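# Move ball to other post's cup, reseat frame

## Task

Take the ball from its current cup and place it in the cup on the other post, and set the frame back where it belongs, resting on its supports. Afterwards open the grippers and pull the arms away.

## Robot and tools

Robots: three identical i2rt Big YAM arms, arm1, arm2 and arm3. Each has six joints, a two-finger gripper and a wrist camera. The room also has two fixed cameras, cam_high and cam_low. All images are 896x504 pixels. Foot (base_link) poses in the scene frame, each foot facing along its own +x: arm1 at x=+1.453 y=+0.001 z=+0.802, quat_wxyz=(+0.014, +0.006, +0.004, -1.000). arm2 at x=-0.723 y=+1.256 z=+0.793, quat_wxyz=(+0.876, -0.005, -0.006, -0.483). arm3 at x=-0.733 y=-1.253 z=+0.780, quat_wxyz=(+0.875, -0.001, +0.002, +0.484). A hand reaches roughly 1.0 m from its joint1 axis.

Frames: there is one shared scene frame in metres. Its origin is on the floor and +z is up. The 'hand' point sits between the finger pads, about 1 cm short of the fingertips. The fingers extend along the hand's +z, and they close and open along its y. hand_target is the hand pose implied by the joint targets the drive currently holds. Printed hand positions can be off, more so far from the base. A loaded hand may stop short.

Tool move: every key is optional. arm1, arm2 and arm3 each hold one object for that arm alone. cameras is a list of camera names ('all' or omitted gives every camera; [] gives none). An arm you leave out receives no new command. Inside an arm's object there are three keys:
- joints: absolute joint targets by name. joint1_rad runs -2.879 to 2.879 and turns the arm about its foot, counter-clockwise from above is positive, and 0 points along the foot's +x. joint2_rad runs 0 to 3.141 (shoulder; 0 = upper arm level pointing back, positive lifts it up then forward). joint3_rad runs 0 to 3.019 (elbow; 0 = folded, positive opens). joint4_rad runs -1.692 to 1.57 (hand pitch; positive tips the fingers up). joint5_rad runs -1.57 to 1.57 (sideways swing; positive goes to the arm's right). joint6_rad runs -2.094 to 2.094 (roll; positive is clockwise viewed from behind the hand). gripper_m runs 0 to 0.093 and is the fingertip gap in metres. The 'done' tolerances are ±0.045, ±0.14, ±0.09, ±0.055, ±0.03, ±0.035 and ±0.003 in that order.
- target: a list of 7 numbers [x, y, z, qw, qx, qy, qz]. It is an absolute hand pose in the scene frame, metres plus a unit quaternion, in the same form the 'hand' line prints. The hand travels in a straight line toward it, starting from the current hand_target. When target is given, joints may contain only gripper_m.
- speed: the path's top speed in m/s, from 0.002 to 0.5, default 0.25. It is allowed only together with target. Rotation is capped at twice that value in rad/s.
All motions in one call begin together. Every hand path in a call finishes at the same moment, paced by the slowest. A path lasts between 0.5 and 10 s, and a whole action at most 15 s. Paths do not steer around obstacles or other arms. At each control step the commanded pose is clipped to within 100 mm and 20 degrees of the measured hand. Expect a centimetre or more of error at the end. A hand may lag, drift off the line or overshoot speed, especially when the arm is near full stretch. Joint moves can make the hand swing along a curved path. Unknown keys make a call invalid. Out-of-range values get it refused, and a refusal cancels the later move, wait and finished_scene calls in the same reply.

Tool wait: seconds from 0 to 10, plus an optional cameras list. It commands nothing and returns state and images. Tool zoom_image: camera plus region [x0, y0, x1, y1] in pixels, with the origin at the top left. The region can be at most 504x504, and the camera must be among the latest images. Tool finished_scene: scene number. It cannot be reversed, so the goal must hold with the robots let go.

Results: a 'move' line reports, for each arm sent a motion, either 'done' or its worst status. Statuses: off_target means the joint stopped away from its target and may still be pushing. time_out means the arm could not finish; its joints take new targets near where they stopped and keep pushing, and on_its_own lists those that haven't arrived. To relieve the push, send the reported position as the target. 'joint command not followed' or 'pose unreachable' means a safety check held back the arm's targets. The gripper part still runs. Withheld joints show not_followed and may keep trying later. Arms that were not commanded appear under 'as last shown' with the status 'not commanded'. 'pictures' gives the order of the images, which may lag slightly behind the state. Joint velocities are in rad/s (gripper in m/s), and 'within noise' means the arm is still. Torques are in N m, and positive points toward larger joint values. Entries 3 and 4 wrap at ±28. Friction and offsets make torques an unreliable sign of contact.

Gripper: gripping a hard object at full force reads up to about 0.005 narrower than the object, or on some grippers up to 0.002 wider. Closed on nothing it reads 0.000 to 0.003. To get a firm grip, command about 0.005 below the reading at first contact, or deeper for a small or round object such as the ball. The force limit is about 50 to 64 N per pad. To release, command a gap well above the reading.

Cautions: never push objects out of the work area or onto the floor. Avoid any hard press between two arms, which ends the scene. That includes one gripper closing on another arm's fingers. The collision check can react too late and ignores fingers, gripper housings and wrist cameras. Arms keep pushing when they touch something, so avoid long pushes, stretched holds and unreachable targets, because these heat the motors. A MOTOR HOT line appears at 85 °C. At 100 °C the arm goes limp and falls for 30 to 60 s, and affected keys read limit_stop_at_motor_heat; resend their targets afterwards. Don't drop objects or release them while they move, and avoid slams. Loose objects may occasionally get nudged by outside pushes. While you think, the robots hold their last command.

Each tool is called after "Call:" by a JSON object that holds its "api" and its "payload", one argument or row to a line.

## Session

Call:
{"api": "move", "payload": {

}}

Call:
{"api": "zoom_image", "payload": {
  "camera": "cam_high",
  "region": [200, 180, 560, 500]
}}

Call:
{"api": "zoom_image", "payload": {
  "camera": "cam_low",
  "region": [300, 220, 620, 500]
}}

Scene clock: 0.00 s.
Joint torques (N m): no reading
Motor temperatures (°C): arm1=[31 26 28 24 26 26 24] | arm2=[25 27 25 26 24 22 26] | arm3=[28 27 23 27 25 26 24]
Heat: arm1: hottest joint1_rad 31 °C; arm2: hottest joint2_rad 27 °C; arm3: hottest joint1_rad 28 °C.
Joint velocities: within noise
arm1.joint_positions: joint1_rad=-0.430 joint2_rad=+0.456 joint3_rad=+1.451 joint4_rad=-1.496 joint5_rad=+0.008 joint6_rad=-0.169 gripper_m=+0.09396
arm1.joint_status: not commanded
arm1.hand: x=+1.3223 y=+0.0502 z=+1.3611 quat_wxyz=(+0.151, -0.856, +0.099, +0.484) (m; scene frame)
arm1.hand_target: x=+1.3243 y=+0.0492 z=+1.3709 quat_wxyz=(+0.154, -0.850, +0.098, +0.494) (m; scene frame)
arm1.hand_status: not commanded
arm2.joint_positions: joint1_rad=-0.159 joint2_rad=+0.563 joint3_rad=+1.339 joint4_rad=-1.223 joint5_rad=+0.179 joint6_rad=+0.060 gripper_m=+0.09396
arm2.joint_status: not commanded
arm2.hand: x=-0.6649 y=+1.0411 z=+1.3495 quat_wxyz=(-0.418, -0.522, -0.658, +0.347) (m; scene frame)
arm2.hand_target: x=-0.6663 y=+1.0445 z=+1.3603 quat_wxyz=(-0.427, -0.519, -0.652, +0.352) (m; scene frame)
arm2.hand_status: not commanded
arm3.joint_positions: joint1_rad=+0.085 joint2_rad=+0.453 joint3_rad=+1.334 joint4_rad=-1.235 joint5_rad=+0.195 joint6_rad=+0.111 gripper_m=+0.09396
arm3.joint_status: not commanded
arm3.hand: x=-0.6184 y=-1.1050 z=+1.3466 quat_wxyz=(-0.512, +0.337, -0.747, -0.257) (m; scene frame)
arm3.hand_target: x=-0.6203 y=-1.1087 z=+1.3586 quat_wxyz=(-0.521, +0.333, -0.740, -0.264) (m; scene frame)
arm3.hand_status: not commanded
pictures: arm1_cam_wrist, arm2_cam_wrist, arm3_cam_wrist, cam_high, cam_low
camera_calibration:
arm1_cam_wrist: T_world_to_cam=[[0.328646, 0.927293, 0.179216, -0.727029], [0.883572, -0.234848, -0.40515, -0.602697], [-0.333605, 0.291502, -0.896513, 1.77148], [0, 0, 0, 1]] pos_world=[1.36243, 0.0162388, 1.47426]
arm2_cam_wrist: T_world_to_cam=[[-0.977649, -0.209434, 0.0184212, -0.45841], [-0.189655, 0.840709, -0.507188, -0.309064], [0.0907357, -0.499346, -0.861638, 1.86683], [0, 0, 0, 1]] pos_world=[-0.676167, 1.09602, 1.46022]
arm3_cam_wrist: T_world_to_cam=[[0.770835, -0.636201, -0.0325708, -0.182713], [-0.544462, -0.631415, -0.552156, -0.28753], [0.330717, 0.443355, -0.833104, 1.94245], [0, 0, 0, 1]] pos_world=[-0.658109, -1.15899, 1.45355]

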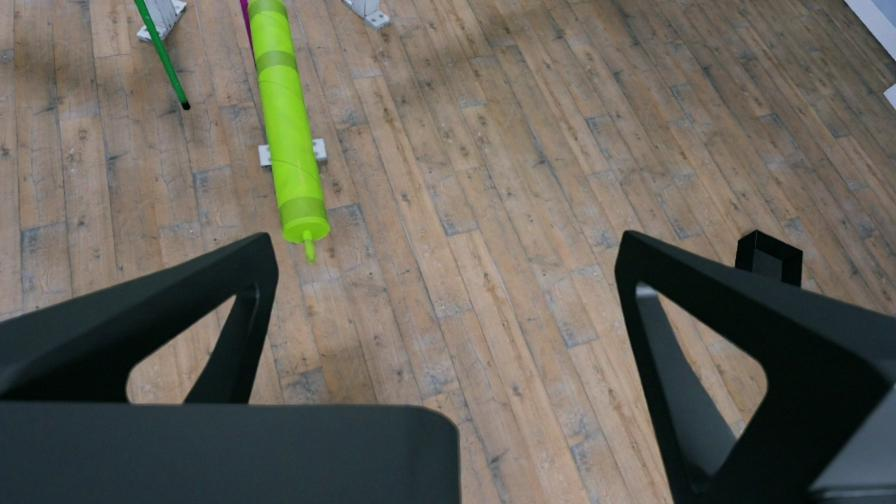

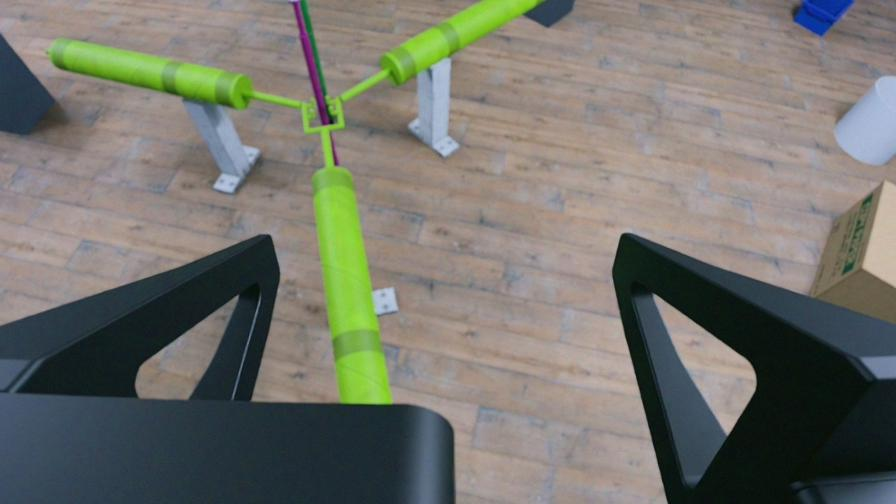

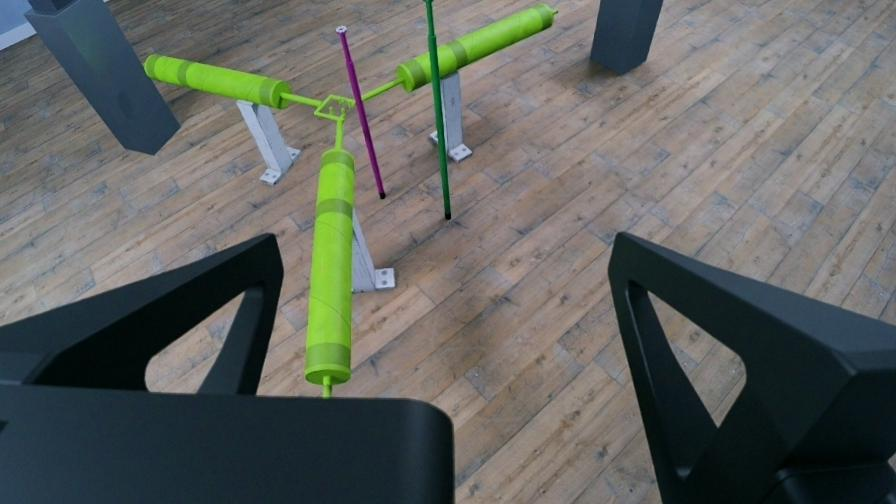

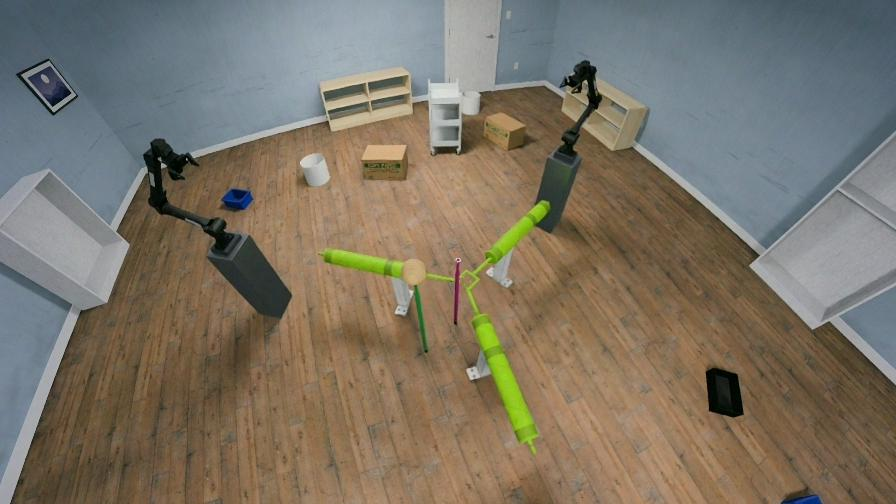

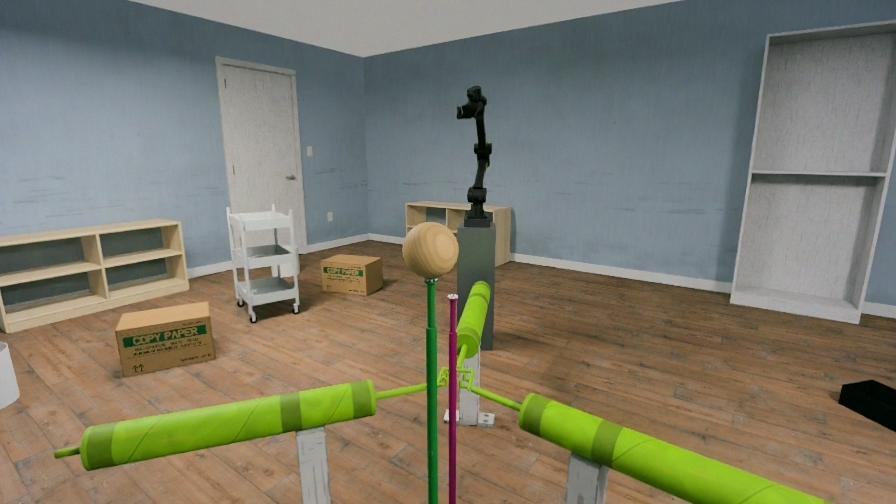

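Scaled by 1.400 from the camera's 896x504 image, which has a finer 1280x720 frame.

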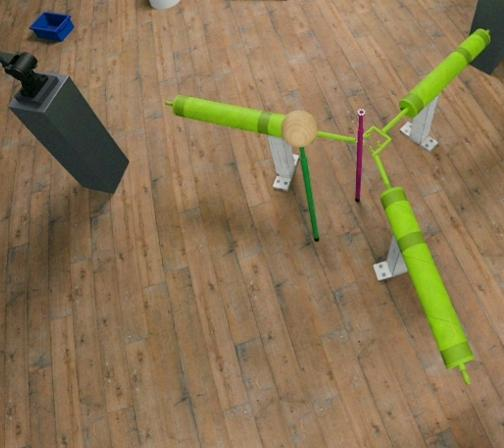

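Scaled by 1.575 from the camera's 896x504 image, which has a finer 1280x720 frame.

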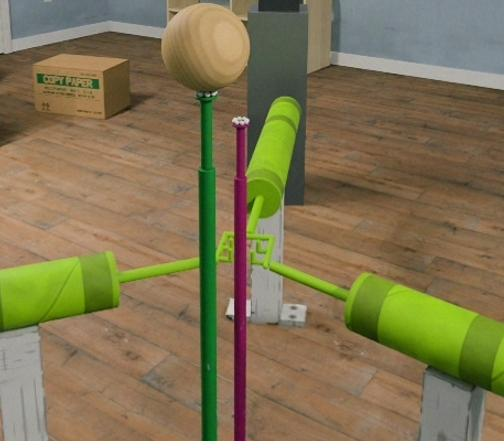

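Call:
{"api": "zoom_image", "payload": {
  "camera": "arm2_cam_wrist",
  "region": [240, 60, 400, 180]
}}

Call:
{"api": "zoom_image", "payload": {
  "camera": "arm3_cam_wrist",
  "region": [270, 0, 470, 150]
}}

Call:
{"api": "zoom_image", "payload": {
  "camera": "cam_high",
  "region": [390, 240, 510, 330]
}}

Call:
{"api": "zoom_image", "payload": {
  "camera": "cam_low",
  "region": [380, 210, 540, 430]
}}

Call:
{"api": "zoom_image", "payload": {
  "camera": "cam_high",
  "region": [310, 190, 570, 460]
}}

Scaled by 3.150 from the camera's 896x504 image, which has a finer 1280x720 frame.

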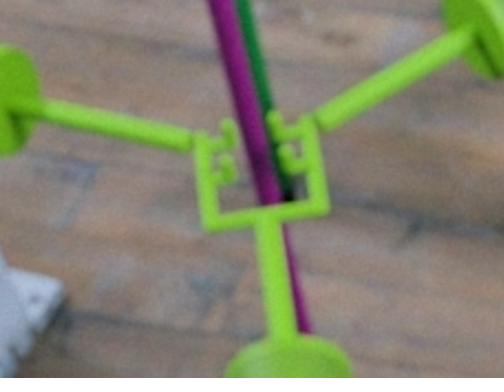

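Scaled by 2.520 from the camera's 896x504 image, which has a finer 1280x720 frame.

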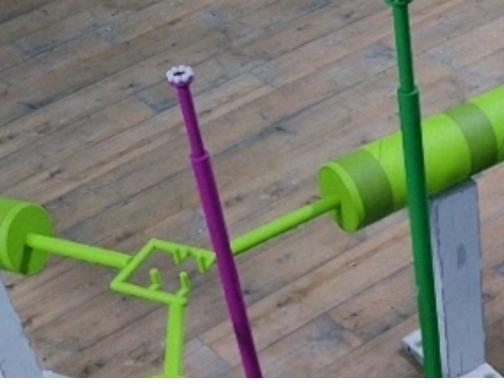

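Scaled by 4.200 from the camera's 896x504 image, which has a finer 1280x720 frame.

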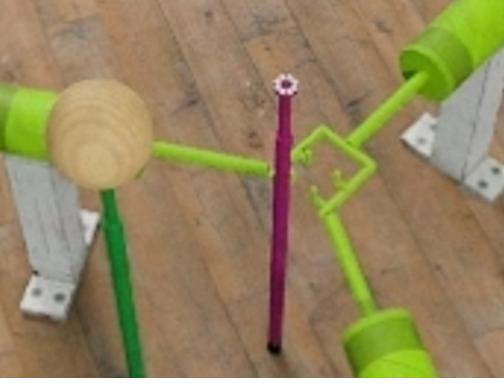

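Scaled by 2.291 from the camera's 896x504 image, which has a finer 1280x720 frame.

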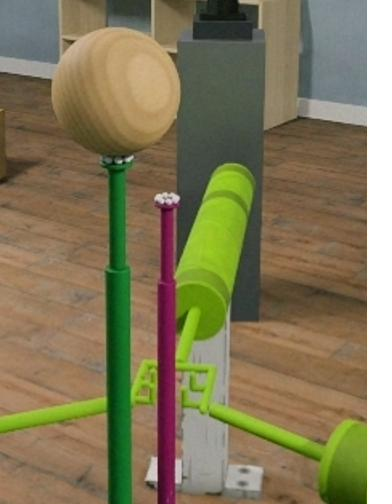

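Scaled by 1.867 from the camera's 896x504 image, which has a finer 1280x720 frame.

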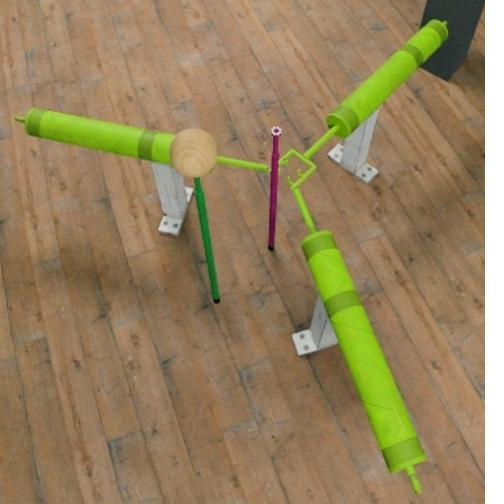

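Call:
{"api": "move", "payload": {
  "arm1": {"target":[0.88,0.0,0.72,0.0169,-0.9639,0.0632,0.2583],"speed":0.3},
  "arm2": {"target":[-0.50,0.99,0.72,0.2189,0.5154,0.8169,-0.1381],"speed":0.3},
  "arm3": {"target":[-0.6,-0.80,0.72,0.2288,-0.4512,0.8541,0.1209],"speed":0.3}
}}

Scene clock: 70.53 s.
Joint torques (N m): arm1=[-2.08 -15.91 7.72 1.76 -0.08 0.31] | arm2=[1.55 -7.06 4.75 1.17 -0.1 0.05] | arm3=[0.03 -9 8.31 1.84 0.12 0.11]
Motor temperatures (°C): arm1=[30 26 34 24 26 26 23] | arm2=[25 27 36 27 24 22 26] | arm3=[28 27 32 27 24 25 24]
Heat: arm1: hottest joint3_rad 34 °C; arm2: hottest joint3_rad 36 °C; arm3: hottest joint3_rad 32 °C.
move: arm1 off_target; arm2 off_target; arm3 off_target
Joint velocities: within noise
arm1.joint_positions: joint1_rad=+0.009 joint2_rad=+1.975 joint3_rad=+0.970 joint4_rad=-0.083 joint5_rad=+0.073 joint6_rad=+0.125 gripper_m=+0.09396
arm1.joint_status: not commanded
arm1.hand: x=+0.9020 y=-0.0062 z=+0.7072 quat_wxyz=(+0.021, -0.970, +0.050, +0.235) (m; scene frame)
arm1.hand_target: x=+0.8808 y=+0.0002 z=+0.7207 quat_wxyz=(+0.017, -0.964, +0.063, +0.258) (m; scene frame)
arm1.hand_status: off_target (0.026 m and 3.2 deg from the pose sent, 0.781 m and 32.9 deg at the start)
arm2.joint_positions: joint1_rad=+0.212 joint2_rad=+1.626 joint3_rad=+0.351 joint4_rad=+0.169 joint5_rad=+0.161 joint6_rad=+0.289 gripper_m=+0.09396
arm2.joint_status: not commanded
arm2.hand: x=-0.5111 y=+0.9986 z=+0.7200 quat_wxyz=(-0.209, -0.516, -0.819, +0.138) (m; scene frame)
arm2.hand_target: x=-0.5003 y=+0.9904 z=+0.7204 quat_wxyz=(-0.219, -0.516, -0.817, +0.138) (m; scene frame)
arm2.hand_status: off_target (0.014 m and 1.2 deg from the pose sent, 0.653 m and 37.9 deg at the start)
arm3.joint_positions: joint1_rad=+0.342 joint2_rad=+1.756 joint3_rad=+0.691 joint4_rad=-0.043 joint5_rad=+0.191 joint6_rad=+0.326 gripper_m=+0.09396
arm3.joint_status: not commanded
arm3.hand: x=-0.6035 y=-0.8197 z=+0.7163 quat_wxyz=(-0.220, +0.457, -0.855, -0.107) (m; scene frame)
arm3.hand_target: x=-0.6001 y=-0.8007 z=+0.7206 quat_wxyz=(-0.229, +0.451, -0.854, -0.121) (m; scene frame)
arm3.hand_status: off_target (0.020 m and 2.1 deg from the pose sent, 0.697 m and 40.4 deg at the start)
pictures: arm1_cam_wrist, arm2_cam_wrist, arm3_cam_wrist, cam_high, cam_low
camera_calibration:
arm1_cam_wrist: T_world_to_cam=[[0.110006, 0.993173, 0.0387971, -0.122498], [0.981107, -0.114754, 0.15576, -0.993371], [0.159149, 0.0209296, -0.987033, 0.679445], [0, 0, 0, 1]] pos_world=[0.879946, -0.0065526, 0.830115]
arm2_cam_wrist: T_world_to_cam=[[-0.9048, -0.425642, 0.0128852, -0.0482075], [-0.421856, 0.90006, 0.109225, -1.18522], [-0.0580883, 0.0933913, -0.993934, 0.716477], [0, 0, 0, 1]] pos_world=[-0.501991, 0.979335, 0.842208]
arm3_cam_wrist: T_world_to_cam=[[0.833346, -0.552456, 0.0180617, 0.0369272], [-0.549143, -0.823737, 0.141064, -1.10437], [-0.0630534, -0.127474, -0.989836, 0.692597], [0, 0, 0, 1]] pos_world=[-0.59356, -0.801023, 0.840677]

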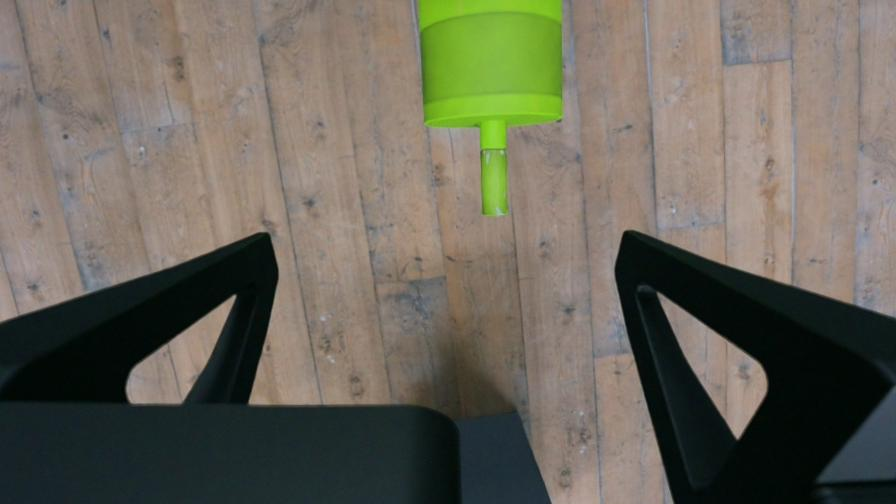

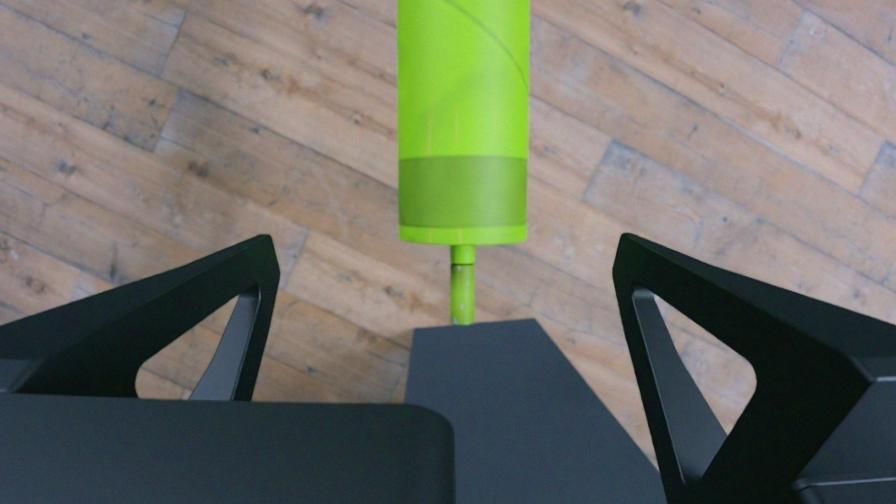

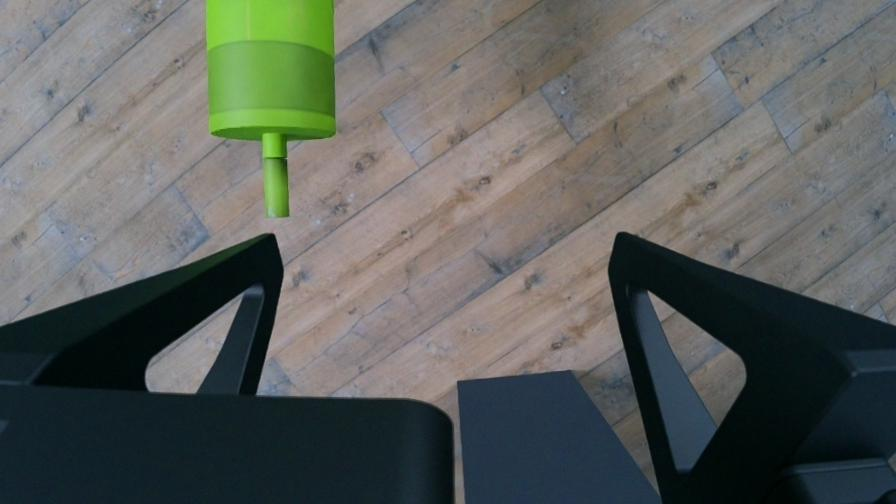

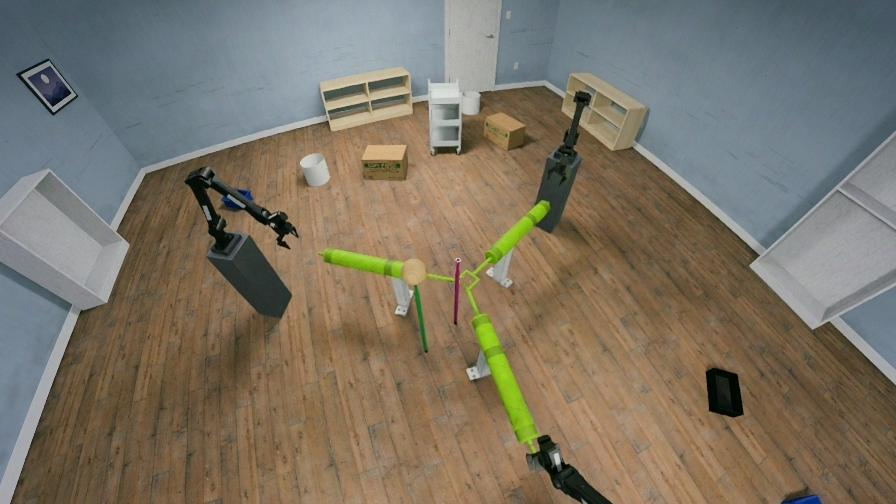

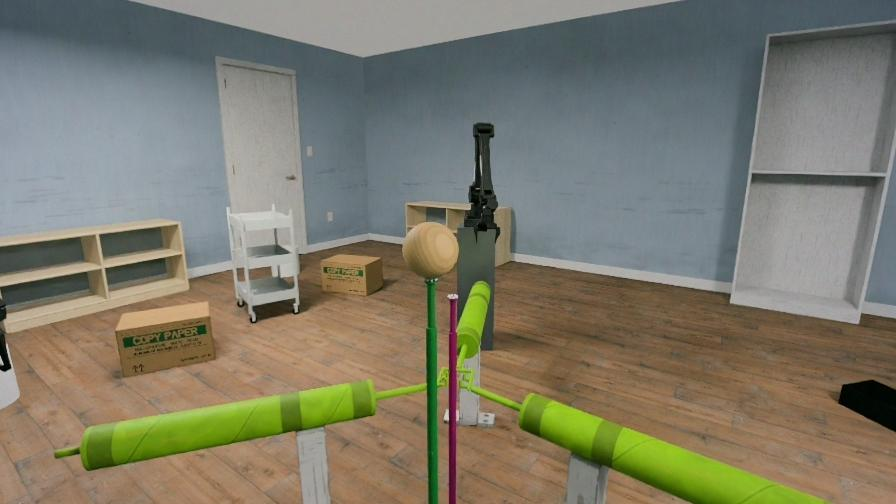

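Call:
{"api": "move", "payload": {
  "arm1": {"target":[0.87,0.045,0.61,0.0095,-0.9652,0.0354,0.2586],"speed":0.3},
  "arm2": {"target":[-0.534,1.027,0.61,0.2189,0.5154,0.8169,-0.1381],"speed":0.3},
  "arm3": {"target":[-0.693,-0.713,0.61,0.2288,-0.4512,0.8541,0.1209],"speed":0.3},
  "cameras": ["arm1_cam_wrist","arm2_cam_wrist","arm3_cam_wrist"]
}}

Scene clock: 84.47 s.
Joint torques (N m): arm1=[-1.73 -17.85 5.65 1.87 -0.12 0.01] | arm2=[2.02 -8.64 -1.46 1.29 0.07 0.11] | arm3=[0.03 -12.51 6.65 1.48 0.42 0.11]
Motor temperatures (°C): arm1=[30 28 34 24 26 25 23] | arm2=[25 27 34 26 24 22 26] | arm3=[28 27 31 27 24 25 24]
Heat: arm1: hottest joint3_rad 34 °C; arm2: hottest joint3_rad 34 °C; arm3: hottest joint3_rad 31 °C.
move: arm1 off_target; arm2 done; arm3 off_target
Joint velocities: within noise
arm1.joint_positions: joint1_rad=-0.094 joint2_rad=+2.262 joint3_rad=+1.055 joint4_rad=+0.128 joint5_rad=-0.005 joint6_rad=+0.018 gripper_m=+0.09396
arm1.joint_status: not commanded
arm1.hand: x=+0.8886 y=+0.0393 z=+0.6006 quat_wxyz=(+0.008, -0.970, +0.039, +0.238) (m; scene frame)
arm1.hand_target: x=+0.8705 y=+0.0451 z=+0.6105 quat_wxyz=(+0.010, -0.965, +0.035, +0.259) (m; scene frame)
arm1.hand_status: off_target (0.022 m and 2.5 deg from the pose sent, 0.114 m and 3.4 deg at the start)
arm2.joint_positions: joint1_rad=+0.217 joint2_rad=+2.204 joint3_rad=+0.314 joint4_rad=+0.805 joint5_rad=+0.162 joint6_rad=+0.293 gripper_m=+0.09396
arm2.joint_status: not commanded
arm2.hand: x=-0.5352 y=+1.0241 z=+0.6152 quat_wxyz=(-0.219, -0.515, -0.817, +0.140) (m; scene frame)
arm2.hand_target: x=-0.5342 y=+1.0270 z=+0.6102 quat_wxyz=(-0.219, -0.515, -0.817, +0.138) (m; scene frame)
arm2.hand_status: done (0.006 m and 0.3 deg from the pose sent, 0.116 m and 1.2 deg at the start)
arm3.joint_positions: joint1_rad=+0.577 joint2_rad=+2.160 joint3_rad=+0.965 joint4_rad=+0.051 joint5_rad=+0.294 joint6_rad=+0.540 gripper_m=+0.09396
arm3.joint_status: not commanded
arm3.hand: x=-0.6931 y=-0.7255 z=+0.6126 quat_wxyz=(-0.225, +0.458, -0.853, -0.113) (m; scene frame)
arm3.hand_target: x=-0.6930 y=-0.7133 z=+0.6103 quat_wxyz=(-0.229, +0.451, -0.854, -0.121) (m; scene frame)
arm3.hand_status: off_target (0.013 m and 1.3 deg from the pose sent, 0.175 m and 2.1 deg at the start)
pictures: arm1_cam_wrist, arm2_cam_wrist, arm3_cam_wrist
camera_calibration:
arm1_cam_wrist: T_world_to_cam=[[0.0827864, 0.99638, 0.0193358, -0.126249], [0.984759, -0.084768, 0.151865, -0.960512], [0.152955, 0.00646871, -0.988212, 0.582178], [0, 0, 0, 1]] pos_world=[0.867278, 0.0406053, 0.723625]
arm2_cam_wrist: T_world_to_cam=[[-0.904433, -0.426586, 0.00504096, -0.0518314], [-0.424486, 0.901035, 0.089145, -1.19691], [-0.0425701, 0.0784859, -0.996006, 0.633404], [0, 0, 0, 1]] pos_world=[-0.527984, 1.00663, 0.737834]
arm3_cam_wrist: T_world_to_cam=[[0.835627, -0.549137, 0.0132918, 0.172341], [-0.546181, -0.828068, 0.126453, -1.05346], [-0.0584337, -0.112927, -0.991884, 0.611317], [0, 0, 0, 1]] pos_world=[-0.683672, -0.708663, 0.737278]

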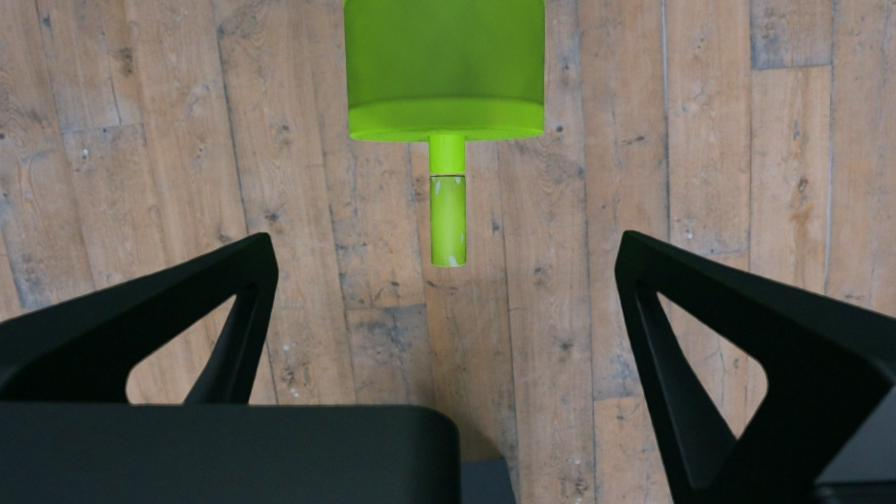

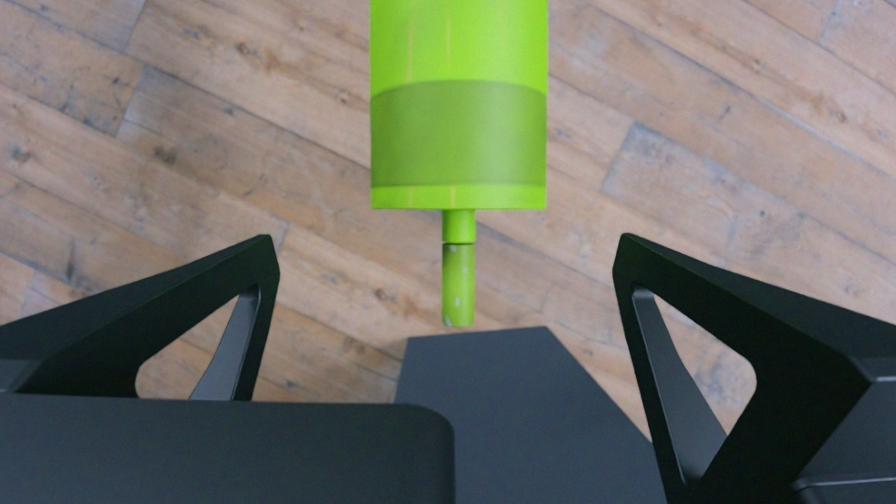

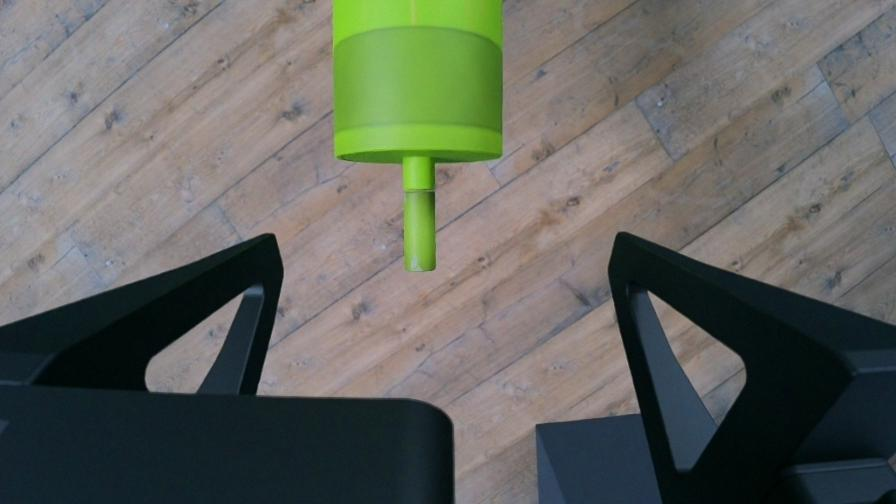

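Call:
{"api": "move", "payload": {
  "arm1": {"target":[0.871,0.05,0.485,0.0095,-0.9652,0.0354,0.2586],"speed":0.2},
  "arm2": {"target":[-0.552,1.044,0.475,0.2189,0.5154,0.8169,-0.1381],"speed":0.2},
  "arm3": {"target":[-0.705,-0.708,0.475,0.2288,-0.4512,0.8541,0.1209],"speed":0.2}
}}

Scene clock: 97.13 s.
Joint torques (N m): arm1=[-2.08 -18.43 3.75 1.89 -0.13 0.05] | arm2=[2.08 -9.88 -3.73 1.28 0.08 0.11] | arm3=[0.38 -14.21 4.18 1.72 0.43 0.13]
Motor temperatures (°C): arm1=[30 30 33 24 26 25 23] | arm2=[25 28 32 26 24 22 26] | arm3=[28 29 30 27 24 25 24]
Heat: arm1: hottest joint3_rad 33 °C; arm2: hottest joint3_rad 32 °C; arm3: hottest joint3_rad 30 °C.
move: arm1 off_target; arm2 done; arm3 done
Joint velocities: within noise
arm1.joint_positions: joint1_rad=-0.098 joint2_rad=+2.582 joint3_rad=+1.211 joint4_rad=+0.300 joint5_rad=-0.009 joint6_rad=+0.011 gripper_m=+0.09396
arm1.joint_status: not commanded
arm1.hand: x=+0.8852 y=+0.0420 z=+0.4793 quat_wxyz=(+0.008, -0.970, +0.037, +0.242) (m; scene frame)
arm1.hand_target: x=+0.8715 y=+0.0501 z=+0.4852 quat_wxyz=(+0.010, -0.965, +0.035, +0.258) (m; scene frame)
arm1.hand_status: off_target (0.017 m and 2.0 deg from the pose sent, 0.117 m and 2.5 deg at the start)
arm2.joint_positions: joint1_rad=+0.219 joint2_rad=+2.807 joint3_rad=+0.534 joint4_rad=+1.178 joint5_rad=+0.163 joint6_rad=+0.294 gripper_m=+0.09396
arm2.joint_status: not commanded
arm2.hand: x=-0.5536 y=+1.0421 z=+0.4798 quat_wxyz=(-0.215, -0.515, -0.818, +0.139) (m; scene frame)
arm2.hand_target: x=-0.5521 y=+1.0441 z=+0.4751 quat_wxyz=(-0.219, -0.515, -0.817, +0.138) (m; scene frame)
arm2.hand_status: done (0.005 m and 0.5 deg from the pose sent, 0.143 m and 0.2 deg at the start)
arm3.joint_positions: joint1_rad=+0.594 joint2_rad=+2.525 joint3_rad=+1.139 joint4_rad=+0.234 joint5_rad=+0.304 joint6_rad=+0.563 gripper_m=+0.09396
arm3.joint_status: not commanded
arm3.hand: x=-0.7008 y=-0.7158 z=+0.4788 quat_wxyz=(-0.225, +0.454, -0.855, -0.112) (m; scene frame)
arm3.hand_target: x=-0.7049 y=-0.7081 z=+0.4753 quat_wxyz=(-0.229, +0.451, -0.854, -0.121) (m; scene frame)
arm3.hand_status: done (0.010 m and 1.2 deg from the pose sent, 0.139 m and 1.3 deg at the start)
pictures: arm1_cam_wrist, arm2_cam_wrist, arm3_cam_wrist, cam_high, cam_low
camera_calibration:
arm1_cam_wrist: T_world_to_cam=[[0.0784425, 0.996735, 0.0191201, -0.12234], [0.986379, -0.0803804, 0.143512, -0.936199], [0.144581, 0.00760225, -0.989464, 0.470678], [0, 0, 0, 1]] pos_world=[0.864993, 0.0431106, 0.602414]
arm2_cam_wrist: T_world_to_cam=[[-0.904071, -0.427304, 0.00814196, -0.0606627], [-0.424521, 0.900057, 0.0983827, -1.21237], [-0.0493676, 0.0854885, -0.995115, 0.484819], [0, 0, 0, 1]] pos_world=[-0.545584, 1.02383, 0.602221]
arm3_cam_wrist: T_world_to_cam=[[0.831161, -0.555861, 0.0137403, 0.177742], [-0.552883, -0.823578, 0.126646, -1.03426], [-0.0590816, -0.11286, -0.991853, 0.478735], [0, 0, 0, 1]] pos_world=[-0.691272, -0.698962, 0.603378]

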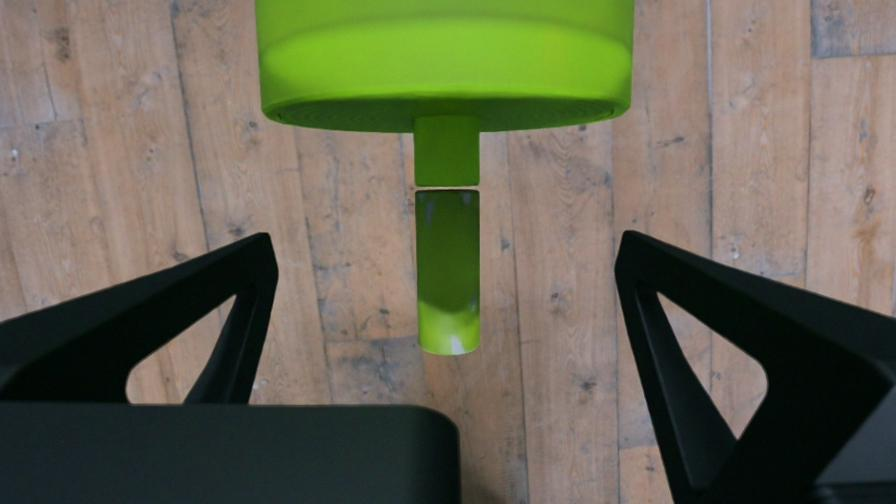

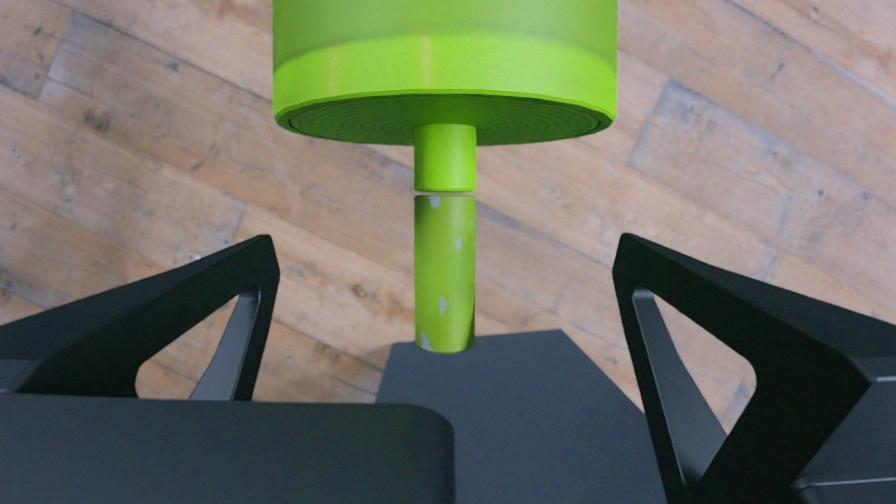

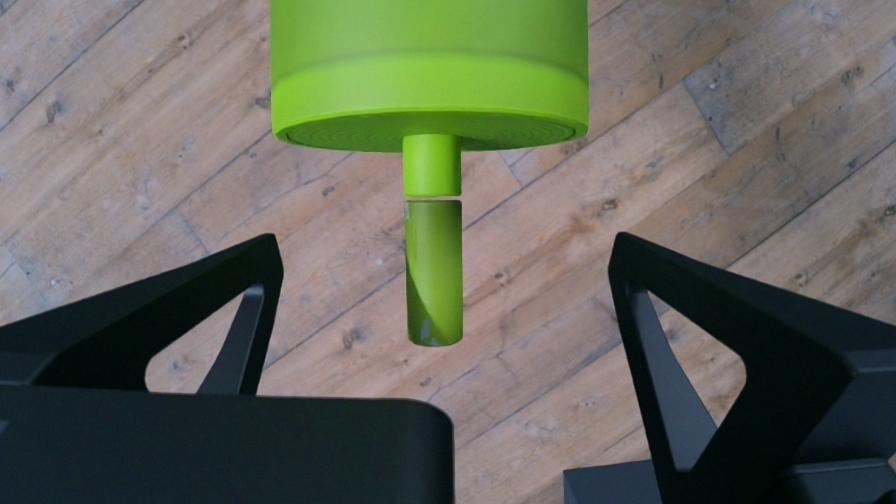

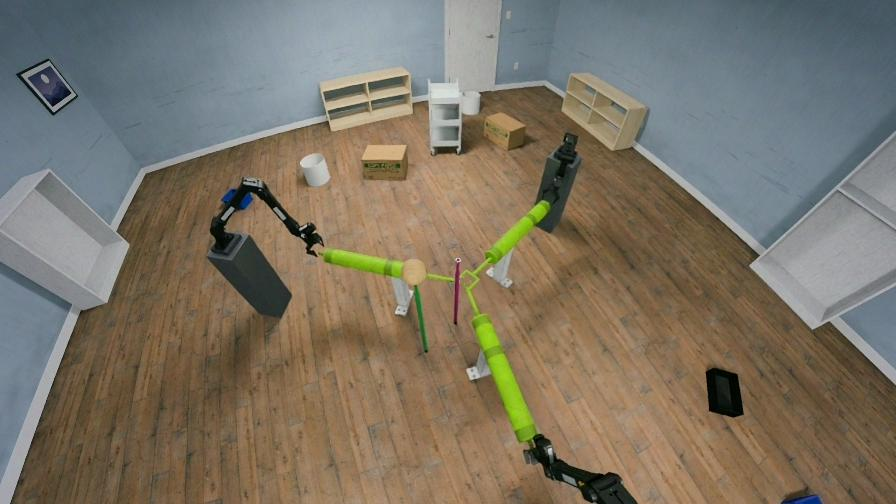

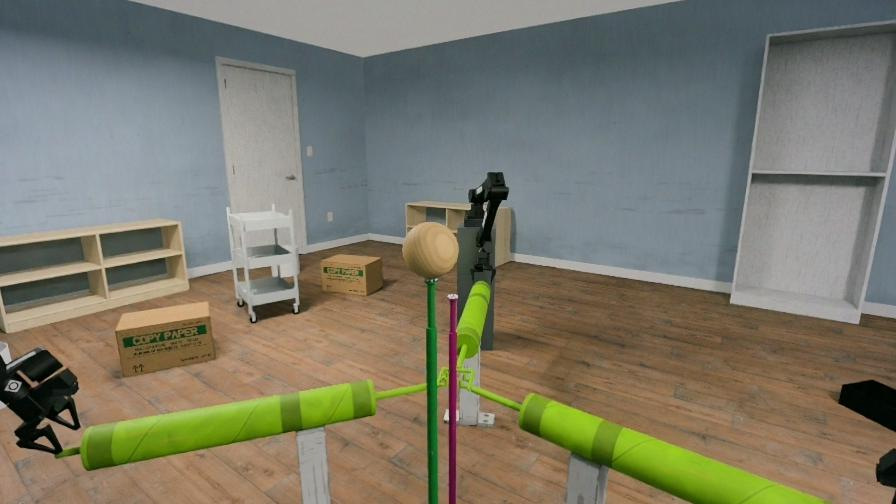

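Call:
{"api": "move", "payload": {
  "arm1": {"target":[0.875,0.05,0.456,0.0095,-0.9652,0.0354,0.2586],"speed":0.1},
  "arm2": {"target":[-0.551,1.044,0.445,0.2189,0.5154,0.8169,-0.1381],"speed":0.1},
  "arm3": {"target":[-0.703,-0.706,0.445,0.2288,-0.4512,0.8541,0.1209],"speed":0.1},
  "cameras": []
}}

Call:
{"api": "move", "payload": {
  "arm1": {"joints":{"gripper_m":0.04}},
  "arm2": {"joints":{"gripper_m":0.04}},
  "arm3": {"joints":{"gripper_m":0.04}}
}}

Scene clock: 105.57 s.
Joint torques (N m): arm1=[-2.08 -18.43 3.44 1.94 -0.13 0.05] | arm2=[2.08 -9.76 -3.75 1.29 0.07 0.12] | arm3=[0.26 -14.33 3.95 1.73 0.35 0.08]
Motor temperatures (°C): arm1=[30 29 32 24 26 25 23] | arm2=[25 28 31 26 24 22 26] | arm3=[28 29 30 27 24 25 24]
Heat: arm1: hottest joint3_rad 32 °C; arm2: hottest joint3_rad 31 °C; arm3: hottest joint3_rad 30 °C.
move: arm1 off_target; arm2 done; arm3 done
Joint velocities: within noise
arm1.joint_positions: joint1_rad=-0.098 joint2_rad=+2.654 joint3_rad=+1.249 joint4_rad=+0.335 joint5_rad=-0.009 joint6_rad=+0.011 gripper_m=+0.09396
arm1.joint_status: not commanded
arm1.hand: x=+0.8883 y=+0.0420 z=+0.4512 quat_wxyz=(+0.007, -0.969, +0.037, +0.243) (m; scene frame)
arm1.hand_target: x=+0.8754 y=+0.0500 z=+0.4563 quat_wxyz=(+0.010, -0.965, +0.036, +0.258) (m; scene frame)
arm1.hand_status: off_target (0.016 m and 1.9 deg from the pose sent, 0.027 m and 2.0 deg at the start)
arm2.joint_positions: joint1_rad=+0.223 joint2_rad=+2.888 joint3_rad=+0.609 joint4_rad=+1.186 joint5_rad=+0.165 joint6_rad=+0.297 gripper_m=+0.09396
arm2.joint_status: not commanded
arm2.hand: x=-0.5513 y=+1.0408 z=+0.4506 quat_wxyz=(-0.216, -0.514, -0.818, +0.139) (m; scene frame)
arm2.hand_target: x=-0.5511 y=+1.0441 z=+0.4451 quat_wxyz=(-0.219, -0.515, -0.817, +0.138) (m; scene frame)
arm2.hand_status: done (0.007 m and 0.5 deg from the pose sent, 0.035 m and 0.5 deg at the start)
arm3.joint_positions: joint1_rad=+0.594 joint2_rad=+2.603 joint3_rad=+1.193 joint4_rad=+0.260 joint5_rad=+0.304 joint6_rad=+0.563 gripper_m=+0.09396
arm3.joint_status: not commanded
arm3.hand: x=-0.7010 y=-0.7126 z=+0.4497 quat_wxyz=(-0.225, +0.454, -0.855, -0.113) (m; scene frame)
arm3.hand_target: x=-0.7029 y=-0.7062 z=+0.4452 quat_wxyz=(-0.229, +0.451, -0.854, -0.121) (m; scene frame)
arm3.hand_status: done (0.008 m and 1.1 deg from the pose sent, 0.035 m and 1.2 deg at the start)
pictures: none
No camera images: "cameras" was empty.

Scene clock: 106.30 s.
Joint torques (N m): arm1=[-2.08 -18.43 3.44 1.94 -0.13 0.05] | arm2=[2.02 -9.82 -3.77 1.29 0.07 0.12] | arm3=[0.32 -14.39 3.93 1.74 0.35 0.08]
Motor temperatures (°C): arm1=[30 30 32 24 26 25 23] | arm2=[25 28 31 26 24 22 26] | arm3=[28 29 30 27 24 25 24]
Heat: arm1: hottest joint3_rad 32 °C; arm2: hottest joint3_rad 31 °C; arm3: hottest joint3_rad 30 °C.
move: arm1 done; arm2 done; arm3 done
Joint velocities: within noise
arm1.joint_positions: joint1_rad=-0.098 joint2_rad=+2.654 joint3_rad=+1.249 joint4_rad=+0.335 joint5_rad=-0.009 joint6_rad=+0.011 gripper_m=+0.04020
arm1.joint_status: all done
arm1.hand: x=+0.8883 y=+0.0420 z=+0.4512 quat_wxyz=(+0.007, -0.969, +0.036, +0.243) (m; scene frame)
arm1.hand_target: x=+0.8754 y=+0.0500 z=+0.4563 quat_wxyz=(+0.010, -0.965, +0.035, +0.258) (m; scene frame)
arm1.hand_status: not commanded
arm2.joint_positions: joint1_rad=+0.223 joint2_rad=+2.888 joint3_rad=+0.609 joint4_rad=+1.186 joint5_rad=+0.165 joint6_rad=+0.297 gripper_m=+0.04018
arm2.joint_status: all done
arm2.hand: x=-0.5513 y=+1.0408 z=+0.4506 quat_wxyz=(-0.216, -0.514, -0.818, +0.139) (m; scene frame)
arm2.hand_target: x=-0.5512 y=+1.0441 z=+0.4451 quat_wxyz=(-0.219, -0.515, -0.817, +0.138) (m; scene frame)
arm2.hand_status: not commanded
arm3.joint_positions: joint1_rad=+0.594 joint2_rad=+2.603 joint3_rad=+1.193 joint4_rad=+0.260 joint5_rad=+0.304 joint6_rad=+0.563 gripper_m=+0.04016
arm3.joint_status: all done
arm3.hand: x=-0.7010 y=-0.7126 z=+0.4497 quat_wxyz=(-0.225, +0.454, -0.855, -0.113) (m; scene frame)
arm3.hand_target: x=-0.7029 y=-0.7062 z=+0.4452 quat_wxyz=(-0.229, +0.451, -0.854, -0.121) (m; scene frame)
arm3.hand_status: not commanded
pictures: arm1_cam_wrist, arm2_cam_wrist, arm3_cam_wrist, cam_high, cam_low
camera_calibration:
arm1_cam_wrist: T_world_to_cam=[[0.077972, 0.996776, 0.0189326, -0.121542], [0.986636, -0.0798763, 0.142019, -0.934726], [0.143074, 0.00760599, -0.989683, 0.443941], [0, 0, 0, 1]] pos_world=[0.868195, 0.0431113, 0.574412]
arm2_cam_wrist: T_world_to_cam=[[-0.90359, -0.428318, 0.00824674, -0.057576], [-0.425625, 0.899762, 0.0962859, -1.20663], [-0.0486611, 0.083493, -0.99532, 0.458615], [0, 0, 0, 1]] pos_world=[-0.543282, 1.02273, 0.573125]
arm3_cam_wrist: T_world_to_cam=[[0.831006, -0.556128, 0.0122631, 0.18047], [-0.553095, -0.823723, 0.124768, -1.02748], [-0.0592854, -0.110465, -0.99211, 0.45196], [0, 0, 0, 1]] pos_world=[-0.691472, -0.696069, 0.574378]

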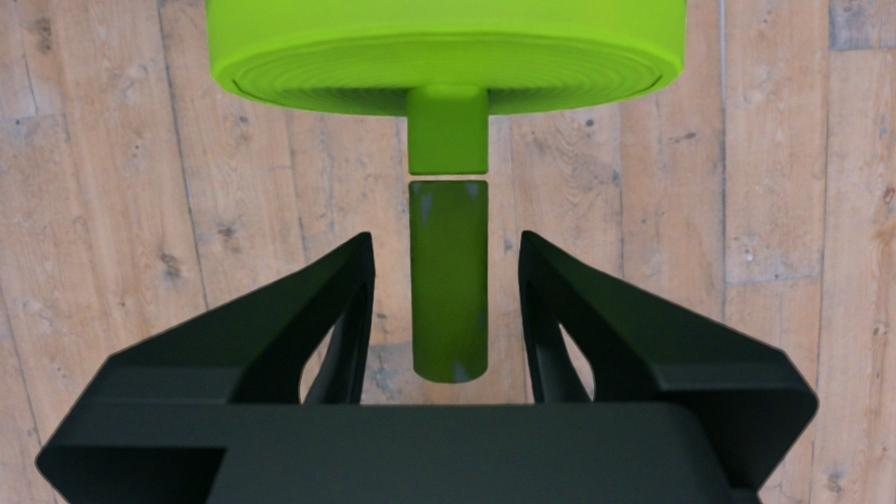

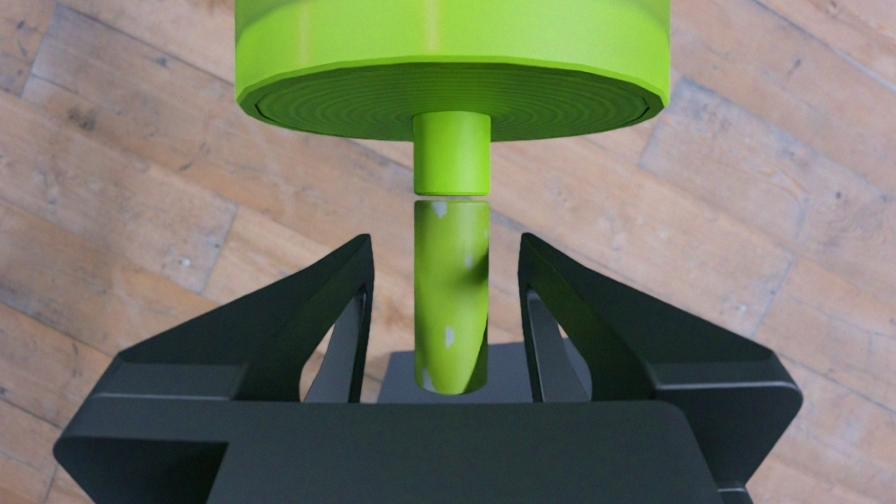

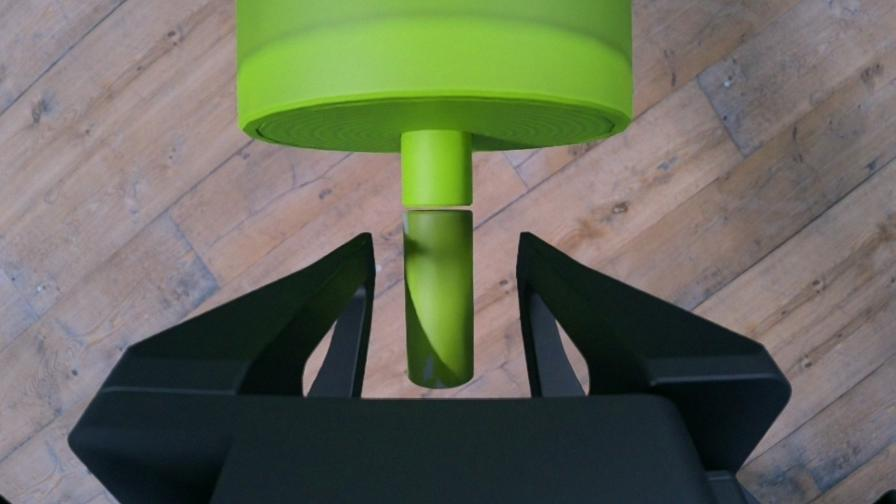

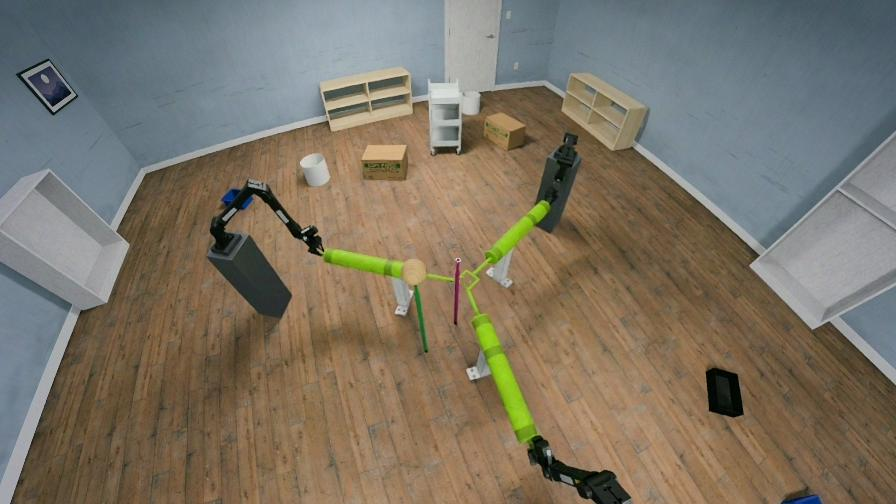

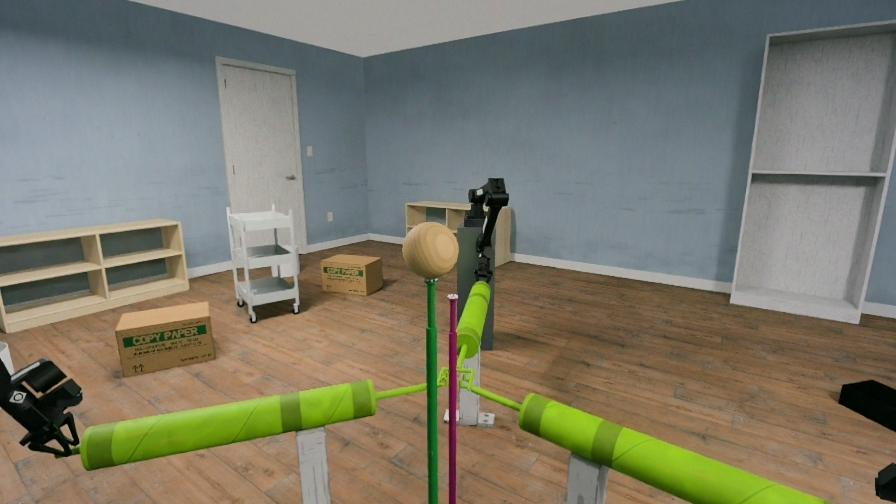

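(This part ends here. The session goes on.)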